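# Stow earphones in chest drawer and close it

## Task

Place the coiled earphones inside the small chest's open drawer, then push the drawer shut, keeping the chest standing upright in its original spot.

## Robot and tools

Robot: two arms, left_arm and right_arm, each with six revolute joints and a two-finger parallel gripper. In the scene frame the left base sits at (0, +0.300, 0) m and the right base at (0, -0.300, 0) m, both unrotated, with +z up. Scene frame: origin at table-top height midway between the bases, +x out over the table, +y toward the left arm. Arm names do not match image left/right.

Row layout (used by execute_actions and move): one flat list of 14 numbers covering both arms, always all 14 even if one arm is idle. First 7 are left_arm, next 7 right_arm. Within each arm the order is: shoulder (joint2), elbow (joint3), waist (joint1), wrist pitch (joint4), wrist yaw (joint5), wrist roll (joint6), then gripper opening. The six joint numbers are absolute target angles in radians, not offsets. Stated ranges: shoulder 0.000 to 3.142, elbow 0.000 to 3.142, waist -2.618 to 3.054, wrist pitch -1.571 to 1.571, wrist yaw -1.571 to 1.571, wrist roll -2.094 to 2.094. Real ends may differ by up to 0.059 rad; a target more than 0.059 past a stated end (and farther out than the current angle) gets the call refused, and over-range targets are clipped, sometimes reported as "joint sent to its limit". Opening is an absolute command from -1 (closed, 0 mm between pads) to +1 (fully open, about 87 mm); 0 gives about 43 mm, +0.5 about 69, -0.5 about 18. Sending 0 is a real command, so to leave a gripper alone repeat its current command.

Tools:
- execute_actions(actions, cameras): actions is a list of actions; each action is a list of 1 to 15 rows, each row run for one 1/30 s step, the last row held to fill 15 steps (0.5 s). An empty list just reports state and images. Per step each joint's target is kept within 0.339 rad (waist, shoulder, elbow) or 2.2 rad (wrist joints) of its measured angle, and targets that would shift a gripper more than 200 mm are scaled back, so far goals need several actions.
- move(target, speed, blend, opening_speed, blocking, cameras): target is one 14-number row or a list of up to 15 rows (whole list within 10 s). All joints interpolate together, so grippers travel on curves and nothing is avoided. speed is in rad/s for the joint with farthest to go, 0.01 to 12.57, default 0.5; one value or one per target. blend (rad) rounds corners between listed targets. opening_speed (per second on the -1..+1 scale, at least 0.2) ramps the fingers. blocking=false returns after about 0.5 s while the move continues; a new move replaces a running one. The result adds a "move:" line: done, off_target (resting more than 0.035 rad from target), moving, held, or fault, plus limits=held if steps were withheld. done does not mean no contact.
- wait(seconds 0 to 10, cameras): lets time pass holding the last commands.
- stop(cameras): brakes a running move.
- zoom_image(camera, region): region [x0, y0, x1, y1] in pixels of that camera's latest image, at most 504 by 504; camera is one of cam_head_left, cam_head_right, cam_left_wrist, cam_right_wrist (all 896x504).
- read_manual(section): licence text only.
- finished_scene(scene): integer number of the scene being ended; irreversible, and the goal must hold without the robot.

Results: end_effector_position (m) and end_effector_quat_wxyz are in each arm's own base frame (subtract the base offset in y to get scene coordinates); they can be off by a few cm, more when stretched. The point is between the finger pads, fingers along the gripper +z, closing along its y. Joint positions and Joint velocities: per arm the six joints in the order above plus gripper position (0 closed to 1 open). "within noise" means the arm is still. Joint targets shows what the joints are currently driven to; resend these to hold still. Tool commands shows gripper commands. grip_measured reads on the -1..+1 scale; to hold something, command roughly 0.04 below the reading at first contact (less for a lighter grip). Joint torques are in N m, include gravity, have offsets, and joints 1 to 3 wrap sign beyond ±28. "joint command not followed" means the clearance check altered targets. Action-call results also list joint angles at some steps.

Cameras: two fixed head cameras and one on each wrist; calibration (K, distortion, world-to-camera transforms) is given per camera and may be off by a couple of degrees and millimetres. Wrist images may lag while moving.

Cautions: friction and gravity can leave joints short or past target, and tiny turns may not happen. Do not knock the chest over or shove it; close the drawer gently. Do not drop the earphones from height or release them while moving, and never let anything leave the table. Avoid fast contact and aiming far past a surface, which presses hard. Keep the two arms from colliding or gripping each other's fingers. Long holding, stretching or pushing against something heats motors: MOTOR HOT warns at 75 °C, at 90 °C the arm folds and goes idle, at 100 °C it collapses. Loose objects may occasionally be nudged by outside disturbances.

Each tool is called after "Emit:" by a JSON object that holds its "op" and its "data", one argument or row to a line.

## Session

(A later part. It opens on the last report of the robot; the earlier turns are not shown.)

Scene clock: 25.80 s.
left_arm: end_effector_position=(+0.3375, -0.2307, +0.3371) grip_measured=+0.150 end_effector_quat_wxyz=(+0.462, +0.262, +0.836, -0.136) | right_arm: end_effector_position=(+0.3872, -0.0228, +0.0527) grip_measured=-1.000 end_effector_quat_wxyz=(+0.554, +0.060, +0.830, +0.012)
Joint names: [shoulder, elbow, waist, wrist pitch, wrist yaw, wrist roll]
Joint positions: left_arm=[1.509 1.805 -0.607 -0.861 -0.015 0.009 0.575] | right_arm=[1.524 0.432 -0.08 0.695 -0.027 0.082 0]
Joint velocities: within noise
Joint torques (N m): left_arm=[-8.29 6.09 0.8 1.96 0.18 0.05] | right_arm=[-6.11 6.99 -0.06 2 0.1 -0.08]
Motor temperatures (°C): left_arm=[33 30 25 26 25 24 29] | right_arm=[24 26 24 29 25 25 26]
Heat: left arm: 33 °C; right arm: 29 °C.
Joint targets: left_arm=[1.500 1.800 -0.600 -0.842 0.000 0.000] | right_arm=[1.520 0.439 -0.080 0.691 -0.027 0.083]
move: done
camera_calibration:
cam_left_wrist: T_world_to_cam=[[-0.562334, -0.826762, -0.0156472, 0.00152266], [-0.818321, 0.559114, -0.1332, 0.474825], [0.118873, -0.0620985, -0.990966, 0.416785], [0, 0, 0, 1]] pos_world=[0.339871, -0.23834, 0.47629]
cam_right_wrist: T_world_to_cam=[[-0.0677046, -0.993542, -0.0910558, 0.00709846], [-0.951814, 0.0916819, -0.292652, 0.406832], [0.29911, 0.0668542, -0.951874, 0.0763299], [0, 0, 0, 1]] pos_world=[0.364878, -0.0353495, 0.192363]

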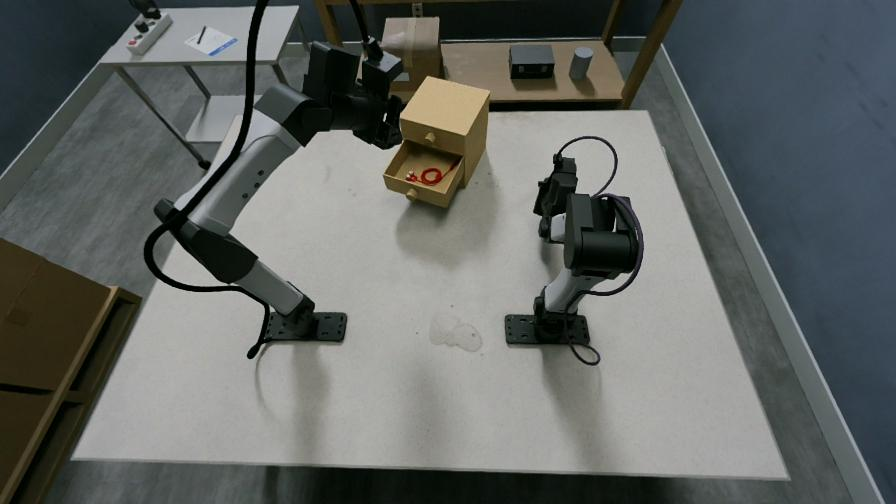

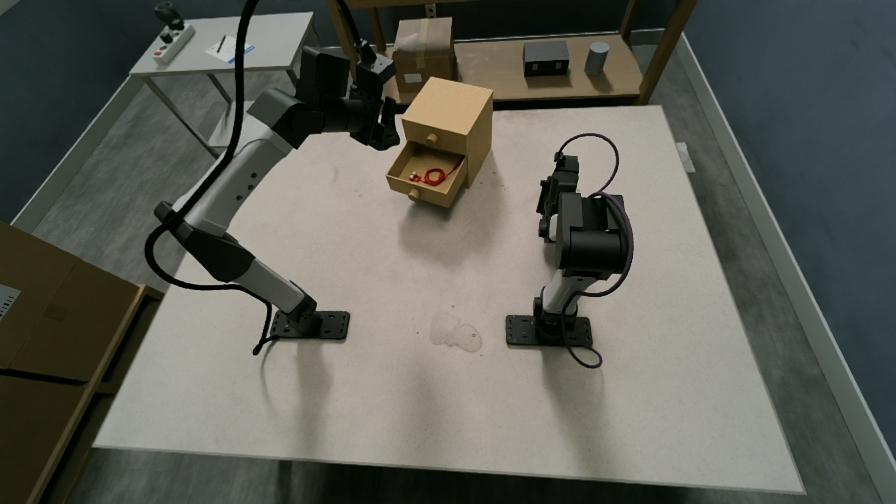

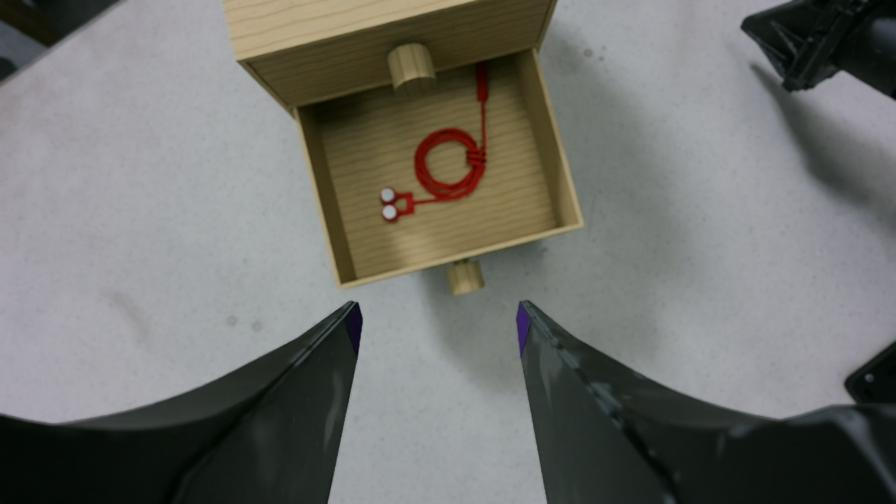

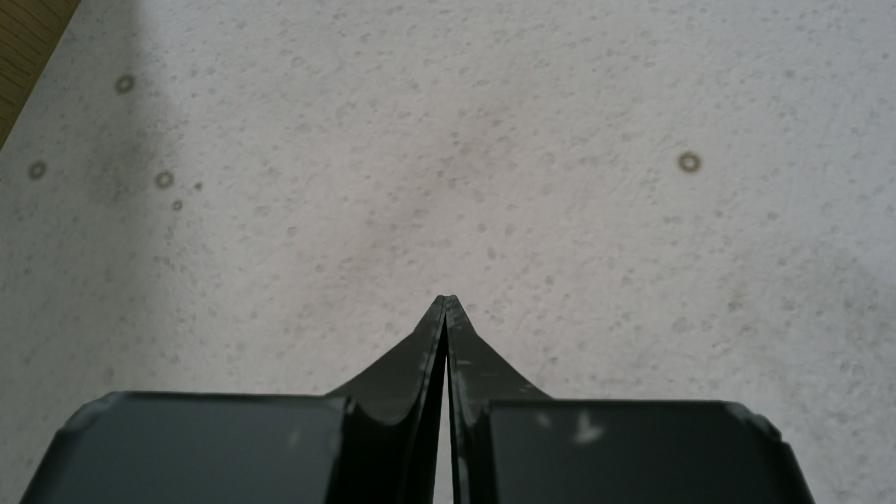

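Emit:
{"op": "move", "data": {
  "target": [
    [1.25,0.9,-0.661,-0.1,0,0,-1,1.52,0.439,-0.08,0.691,-0.027,0.083,-1],
    [1.364,0.773,-0.661,-0.009,0,0,-1,1.52,0.439,-0.08,0.691,-0.027,0.083,-1]
  ],
  "speed": 0.8
}}

Scene clock: 28.60 s.
left_arm: end_effector_position=(+0.3017, -0.2272, +0.0994) grip_measured=-0.999 end_effector_quat_wxyz=(+0.426, +0.287, +0.847, -0.136) | right_arm: end_effector_position=(+0.3872, -0.0228, +0.0527) grip_measured=-1.000 end_effector_quat_wxyz=(+0.554, +0.060, +0.830, +0.012)
Joint names: [shoulder, elbow, waist, wrist pitch, wrist yaw, wrist roll]
Joint positions: left_arm=[1.37 0.766 -0.653 -0.04 -0.015 0.007 0] | right_arm=[1.524 0.432 -0.08 0.695 -0.027 0.082 0]
Joint velocities: within noise
Joint torques (N m): left_arm=[-7.01 7.47 -0.59 2 0.17 0.06] | right_arm=[-6.12 6.97 -0.05 2 0.11 -0.08]
Motor temperatures (°C): left_arm=[33 30 25 26 25 24 29] | right_arm=[24 26 24 30 25 25 26]
Heat: left arm: 33 °C; right arm: 30 °C.
Joint targets: left_arm=[1.364 0.773 -0.661 -0.009 0.000 0.000] | right_arm=[1.520 0.439 -0.080 0.691 -0.027 0.083]
move: done
camera_calibration:
cam_left_wrist: T_world_to_cam=[[-0.600086, -0.799791, -0.0151873, -0.00192078], [-0.798171, 0.599915, -0.0550012, 0.407382], [0.0531006, -0.0208834, -0.998371, 0.215569], [0, 0, 0, 1]] pos_world=[0.312561, -0.241429, 0.237595]
cam_right_wrist: T_world_to_cam=[[-0.0677046, -0.993542, -0.0910558, 0.00709846], [-0.951814, 0.0916819, -0.292652, 0.406832], [0.29911, 0.0668542, -0.951874, 0.0763299], [0, 0, 0, 1]] pos_world=[0.364878, -0.0353495, 0.192363]

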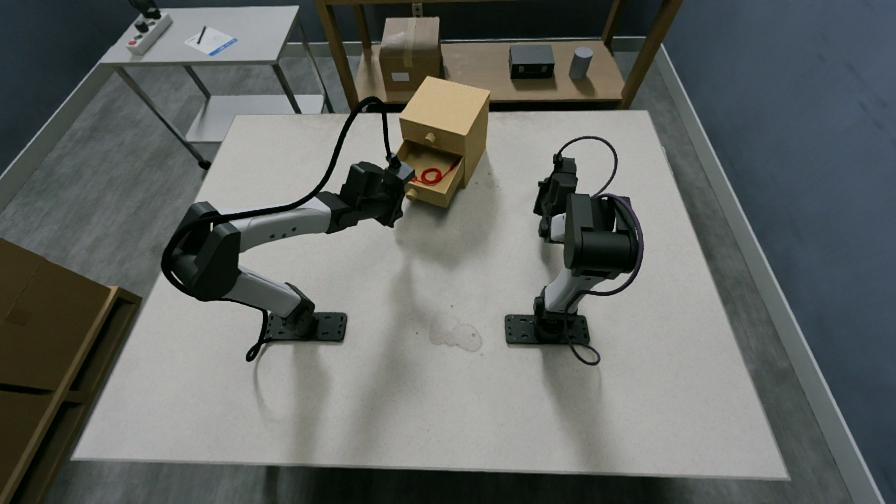

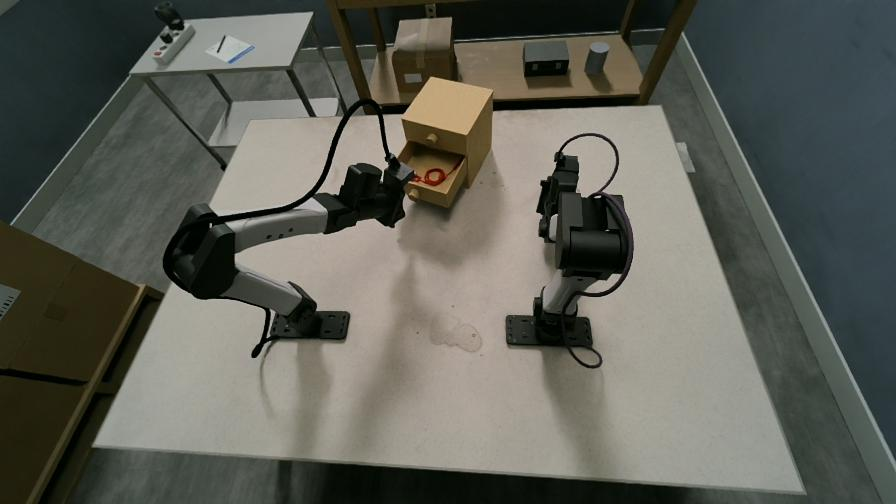

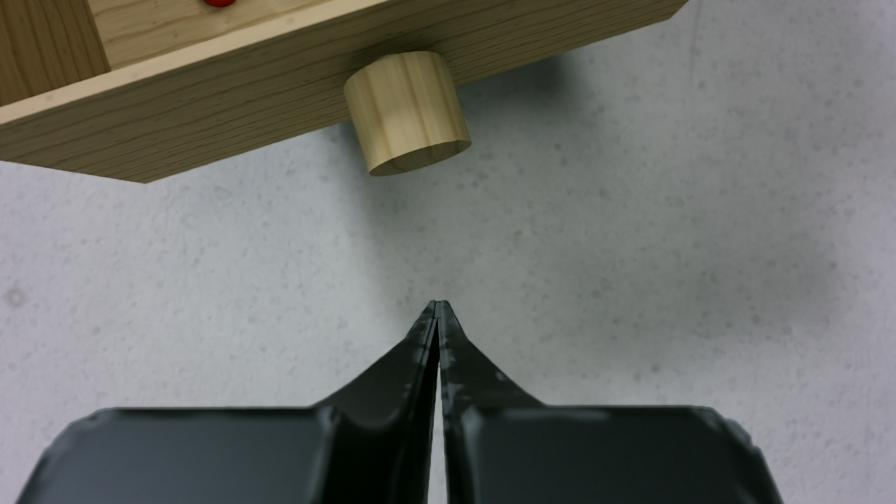

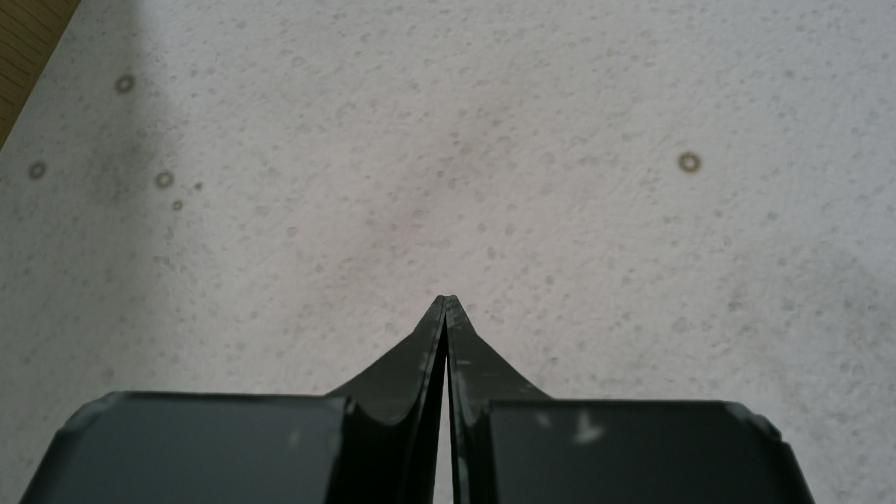

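Emit:
{"op": "move", "data": {
  "target": [
    [1.515,0.905,-0.638,0.035,0,0,-1,1.52,0.439,-0.08,0.691,-0.027,0.083,-1],
    [1.757,1.175,-0.606,0.015,0,0,-1,1.52,0.439,-0.08,0.691,-0.027,0.083,-1],
    [1.93,1.405,-0.588,-0.035,0,0,-1,1.52,0.439,-0.08,0.691,-0.027,0.083,-1]
  ],
  "speed": 0.3,
  "blend": 0.03
}}

Emit:
{"op": "zoom_image", "data": {
  "camera": "cam_head_right",
  "region": [340, 80, 520, 260]
}}

Scene clock: 31.37 s.
left_arm: end_effector_position=(+0.4431, -0.2996, +0.1103) grip_measured=-0.999 end_effector_quat_wxyz=(+0.450, +0.260, +0.843, -0.136) | right_arm: end_effector_position=(+0.3872, -0.0228, +0.0527) grip_measured=-1.000 end_effector_quat_wxyz=(+0.554, +0.060, +0.830, +0.012)
Joint names: [shoulder, elbow, waist, wrist pitch, wrist yaw, wrist roll]
Joint positions: left_arm=[1.923 1.371 -0.596 -0.04 -0.002 0.004 0] | right_arm=[1.524 0.432 -0.08 0.695 -0.027 0.082 0]
Joint velocities: within noise
Joint torques (N m): left_arm=[-11.66 9.94 0.84 1.79 0.05 0.09] | right_arm=[-6.13 6.93 -0.02 2.01 0.1 -0.09]
Motor temperatures (°C): left_arm=[33 31 25 27 25 24 29] | right_arm=[24 26 24 30 25 25 26]
Heat: left arm: 33 °C; right arm: 30 °C.
Joint targets: left_arm=[1.930 1.405 -0.588 -0.035 0.000 0.000] | right_arm=[1.520 0.439 -0.080 0.691 -0.027 0.083]
move: done
camera_calibration:
cam_left_wrist: T_world_to_cam=[[-0.559761, -0.828638, -0.00514925, -0.00241837], [-0.82361, 0.557028, -0.106711, 0.568449], [0.0912933, -0.0554919, -0.994277, 0.189754], [0, 0, 0, 1]] pos_world=[0.449503, -0.308116, 0.249316]
cam_right_wrist: T_world_to_cam=[[-0.0677046, -0.993542, -0.0910558, 0.00709846], [-0.951814, 0.0916819, -0.292652, 0.406832], [0.29911, 0.0668542, -0.951874, 0.0763299], [0, 0, 0, 1]] pos_world=[0.364878, -0.0353495, 0.192363]

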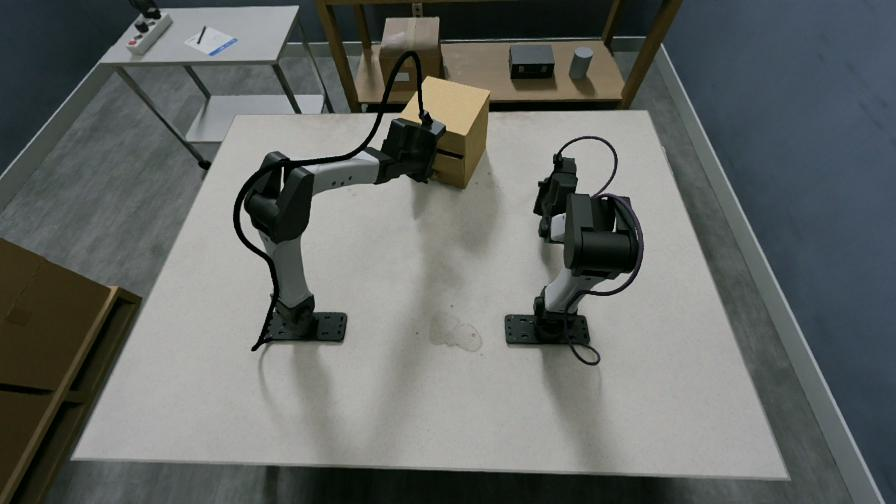

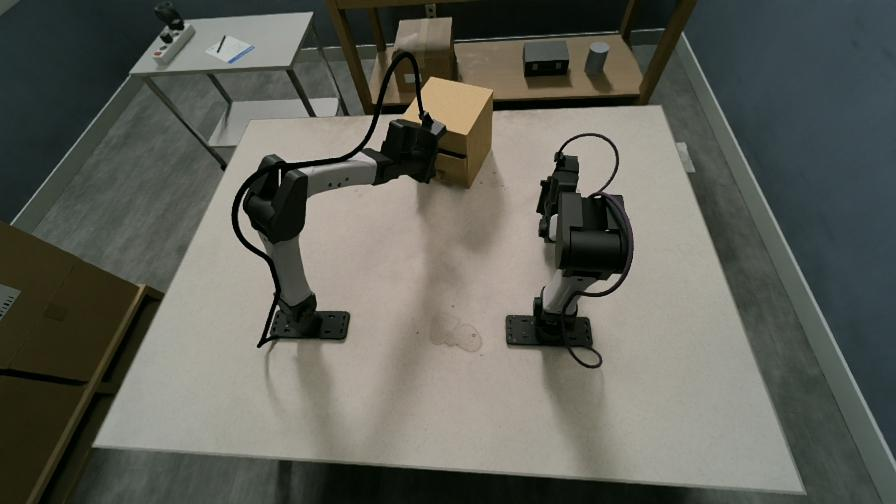

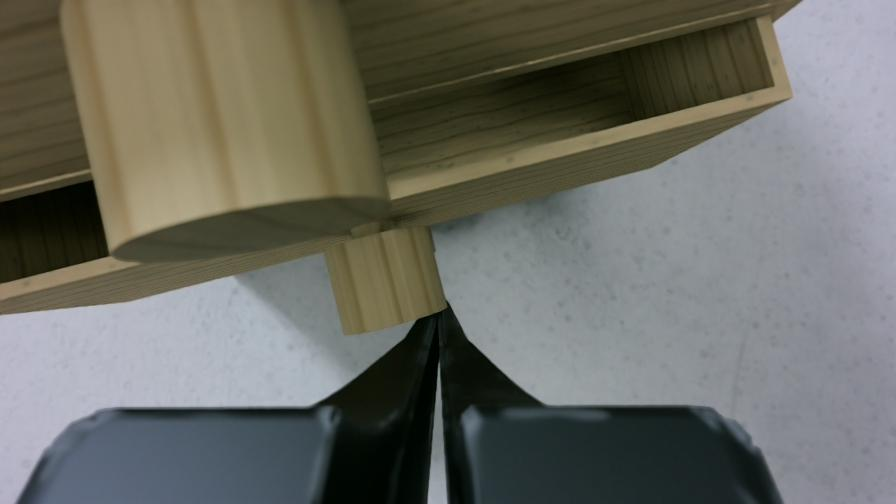

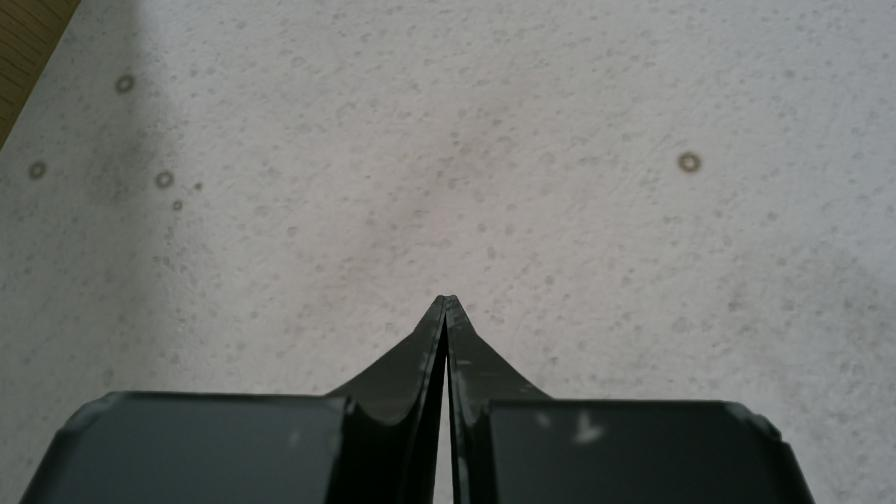

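Scaled by 2.800 from the camera's 896x504 image, which has a finer 1280x720 frame.

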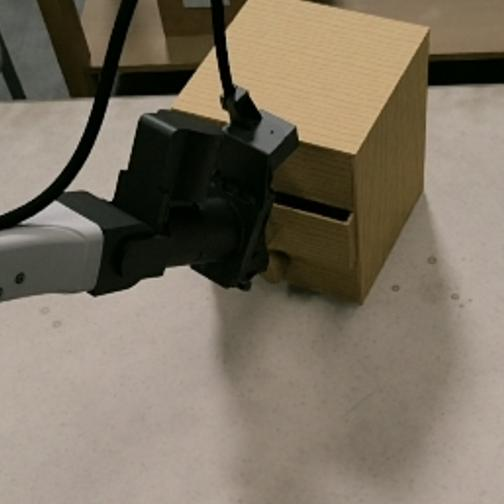

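Emit:
{"op": "move", "data": {
  "target": [
    [1.87,1.31,-0.592,-0.02,0,0,-1,1.52,0.439,-0.08,0.691,-0.027,0.083,-1],
    [1.87,1.31,-0.565,-0.02,0,0,-1,1.52,0.439,-0.08,0.691,-0.027,0.083,-1],
    [1.935,1.41,-0.565,-0.035,0,0,-1,1.52,0.439,-0.08,0.691,-0.027,0.083,-1],
    [2.025,1.535,-0.558,-0.075,0,0,-1,1.52,0.439,-0.08,0.691,-0.027,0.083,-1]
  ],
  "speed": 0.2
}}

Emit:
{"op": "zoom_image", "data": {
  "camera": "cam_head_right",
  "region": [340, 80, 520, 260]
}}

Scene clock: 33.87 s.
left_arm: end_effector_position=(+0.4624, -0.2932, +0.1108) grip_measured=-0.999 end_effector_quat_wxyz=(+0.436, +0.250, +0.855, -0.125) | right_arm: end_effector_position=(+0.3872, -0.0228, +0.0527) grip_measured=-1.000 end_effector_quat_wxyz=(+0.554, +0.060, +0.830, +0.012)
Joint names: [shoulder, elbow, waist, wrist pitch, wrist yaw, wrist roll]
Joint positions: left_arm=[1.985 1.489 -0.566 -0.133 -0.002 0.004 0] | right_arm=[1.524 0.432 -0.08 0.695 -0.027 0.082 0]
Joint velocities: within noise
Joint torques (N m): left_arm=[-9.03 10.99 0.88 2.28 0.05 0.1] | right_arm=[-6.08 6.97 0.05 2.01 0.1 -0.09]
Motor temperatures (°C): left_arm=[33 31 25 27 25 24 29] | right_arm=[24 26 24 30 25 25 26]
Heat: left arm: 33 °C; right arm: 30 °C.
Joint targets: left_arm=[2.025 1.535 -0.558 -0.075 0.000 0.000] | right_arm=[1.520 0.439 -0.080 0.691 -0.027 0.083]
move: off_target (left_arm); left_arm: the wrist pitch is farthest, 0.058 rad from its target
camera_calibration:
cam_left_wrist: T_world_to_cam=[[-0.535106, -0.844771, -0.00485867, -0.00255626], [-0.842563, 0.534106, -0.0694112, 0.578654], [0.0612316, -0.0330486, -0.997576, 0.209679], [0, 0, 0, 1]] pos_world=[0.473345, -0.304292, 0.249323]
cam_right_wrist: T_world_to_cam=[[-0.0677046, -0.993542, -0.0910558, 0.00709846], [-0.951814, 0.0916819, -0.292652, 0.406832], [0.29911, 0.0668542, -0.951874, 0.0763299], [0, 0, 0, 1]] pos_world=[0.364878, -0.0353495, 0.192363]

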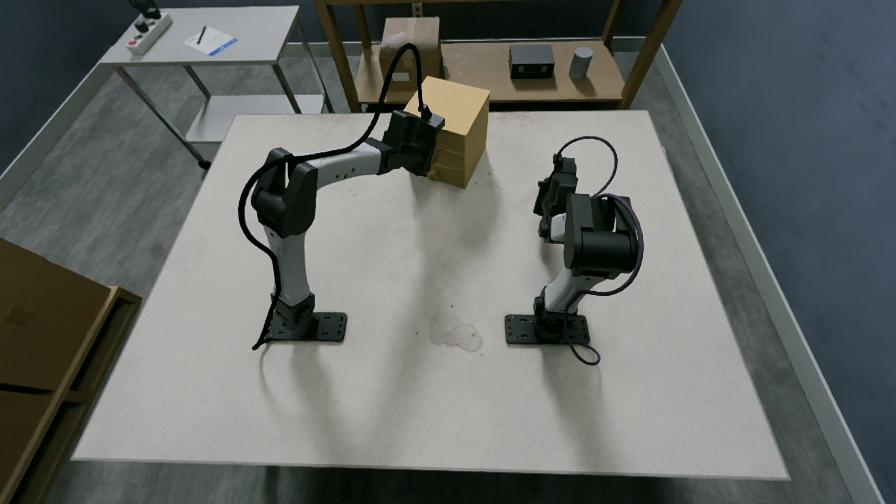

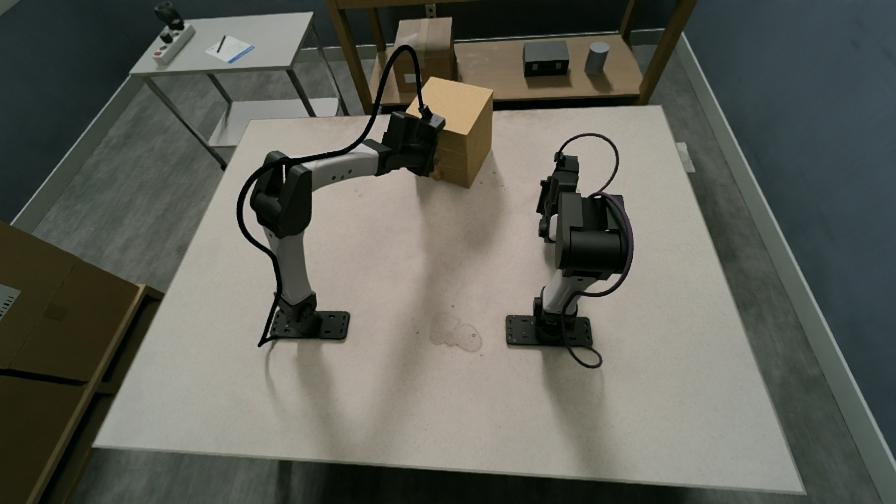

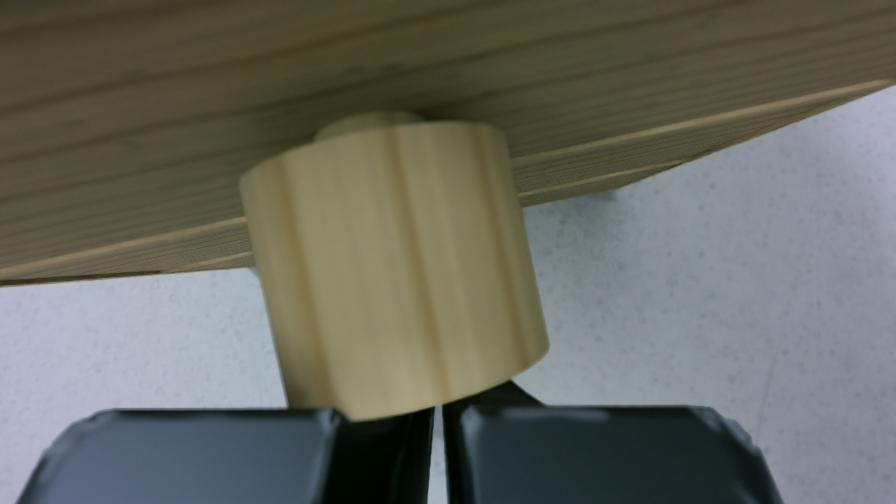

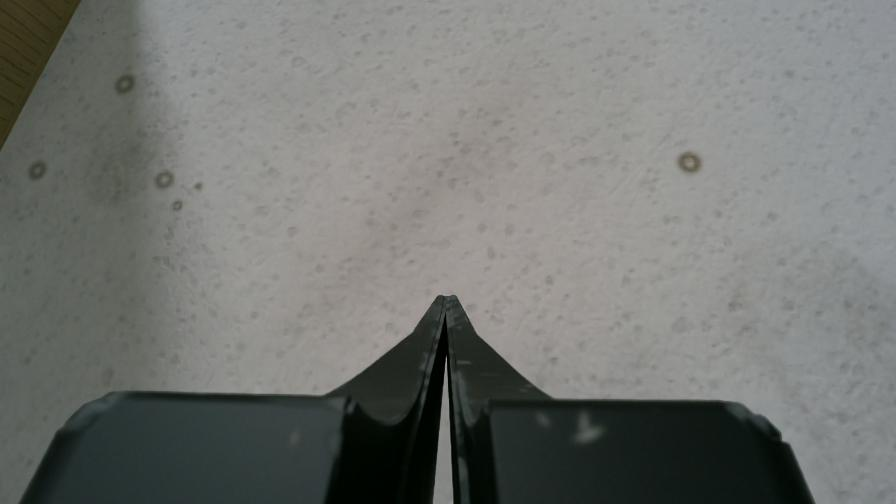

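Scaled by 2.800 from the camera's 896x504 image, which has a finer 1280x720 frame.

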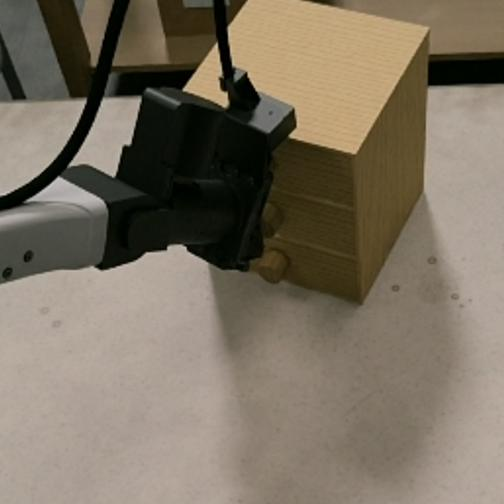

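Emit:
{"op": "move", "data": {
  "target": [
    [2.06,1.57,-0.556,-0.07,0,0,-1,1.52,0.439,-0.08,0.691,-0.027,0.083,-1]
  ],
  "speed": 0.15,
  "cameras": []
}}

Emit:
{"op": "move", "data": {
  "target": [
    [1.87,1.31,-0.565,-0.02,0,0,-1,1.52,0.439,-0.08,0.691,-0.027,0.083,-1],
    [1.25,0.9,-0.5,-0.1,0,0,-1,1.52,0.439,-0.08,0.691,-0.027,0.083,-1],
    [1.25,0.9,0,-0.1,0,0,-1,1.52,0.439,-0.08,0.691,-0.027,0.083,-1]
  ],
  "speed": [0.4,0.8,0.8],
  "cameras": ["cam_head_left","cam_head_right"]
}}

Emit:
{"op": "zoom_image", "data": {
  "camera": "cam_head_right",
  "region": [380, 70, 510, 200]
}}

Emit:
{"op": "zoom_image", "data": {
  "camera": "cam_head_left",
  "region": [380, 70, 510, 200]
}}

Scene clock: 34.80 s.
left_arm: end_effector_position=(+0.4709, -0.2987, +0.1107) grip_measured=-0.999 end_effector_quat_wxyz=(+0.439, +0.250, +0.854, -0.126) | right_arm: end_effector_position=(+0.3872, -0.0228, +0.0527) grip_measured=-1.000 end_effector_quat_wxyz=(+0.554, +0.060, +0.830, +0.012)
Joint names: [shoulder, elbow, waist, wrist pitch, wrist yaw, wrist roll]
Joint positions: left_arm=[2.019 1.533 -0.566 -0.136 -0.002 0.004 0] | right_arm=[1.524 0.432 -0.08 0.695 -0.027 0.082 0]
Joint velocities: within noise
Joint torques (N m): left_arm=[-9.31 10.21 1.06 2.38 0.04 0.1] | right_arm=[-6.09 7.02 -0.01 2 0.1 -0.08]
Motor temperatures (°C): left_arm=[33 31 25 27 25 24 29] | right_arm=[24 26 24 30 25 25 26]
Heat: left arm: 33 °C; right arm: 30 °C.
Joint targets: left_arm=[2.060 1.570 -0.556 -0.070 0.000 0.000] | right_arm=[1.520 0.439 -0.080 0.691 -0.027 0.083]
move: off_target (left_arm); left_arm: the wrist pitch is farthest, 0.066 rad from its target
No camera images: "cameras" was empty.

Scene clock: 37.53 s.
left_arm: end_effector_position=(+0.3969, -0.0018, +0.1896) grip_measured=-0.999 end_effector_quat_wxyz=(+0.531, +0.004, +0.847, +0.000) | right_arm: end_effector_position=(+0.3872, -0.0228, +0.0527) grip_measured=-1.000 end_effector_quat_wxyz=(+0.554, +0.060, +0.830, +0.012)
Joint names: [shoulder, elbow, waist, wrist pitch, wrist yaw, wrist roll]
Joint positions: left_arm=[1.263 0.906 -0.005 -0.094 0 0.004 0] | right_arm=[1.524 0.432 -0.08 0.695 -0.027 0.082 0]
Joint velocities: within noise
Joint torques (N m): left_arm=[-7.04 6.87 0.62 1.78 0.02 0.1] | right_arm=[-6.17 6.95 -0.03 2.01 0.1 -0.09]
Motor temperatures (°C): left_arm=[34 31 25 28 25 24 29] | right_arm=[24 26 24 30 25 25 26]
Heat: left arm: 34 °C; right arm: 30 °C.
Joint targets: left_arm=[1.250 0.900 0.000 -0.100 0.000 0.000] | right_arm=[1.520 0.439 -0.080 0.691 -0.027 0.083]
move: done
Images, in order (width x height): cam_head_left 896x504, cam_head_right 896x504.

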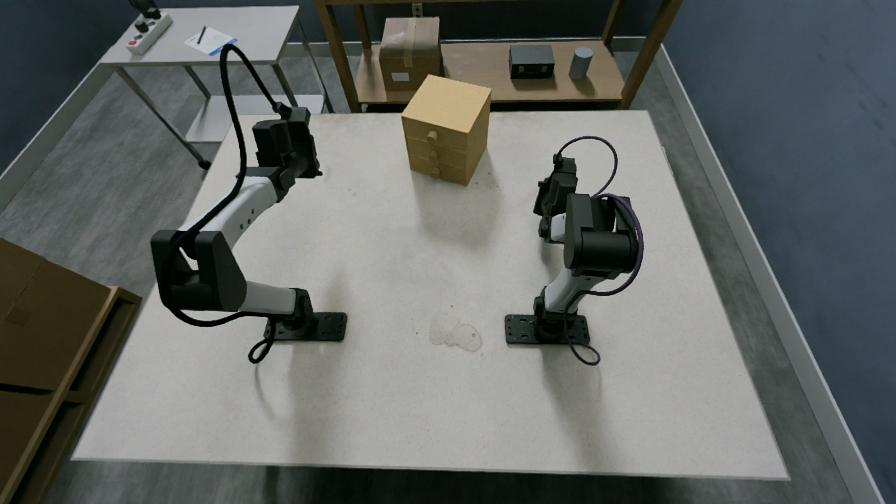

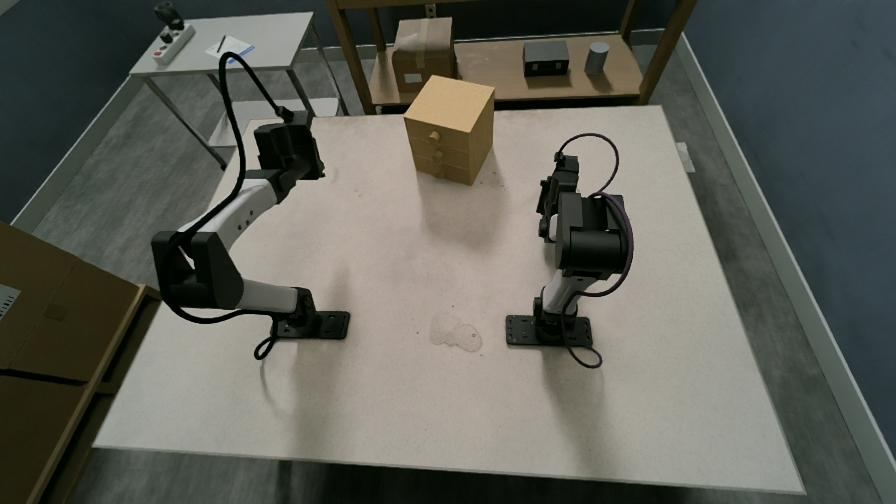

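Scaled by 3.877 from the camera's 896x504 image, which has a finer 1280x720 frame.

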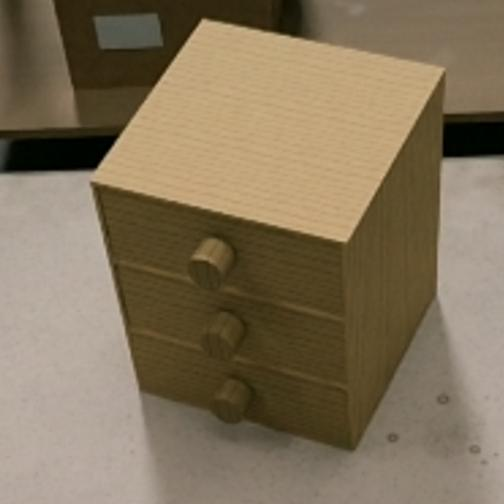

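Scaled by 3.877 from the camera's 896x504 image, which has a finer 1280x720 frame.

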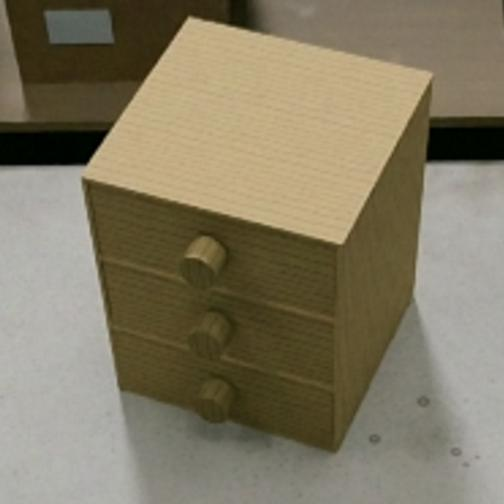

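Shut.

Emit:
{"op": "finished_scene", "data": {
  "scene": 2
}}

The scene is finished: the task was done.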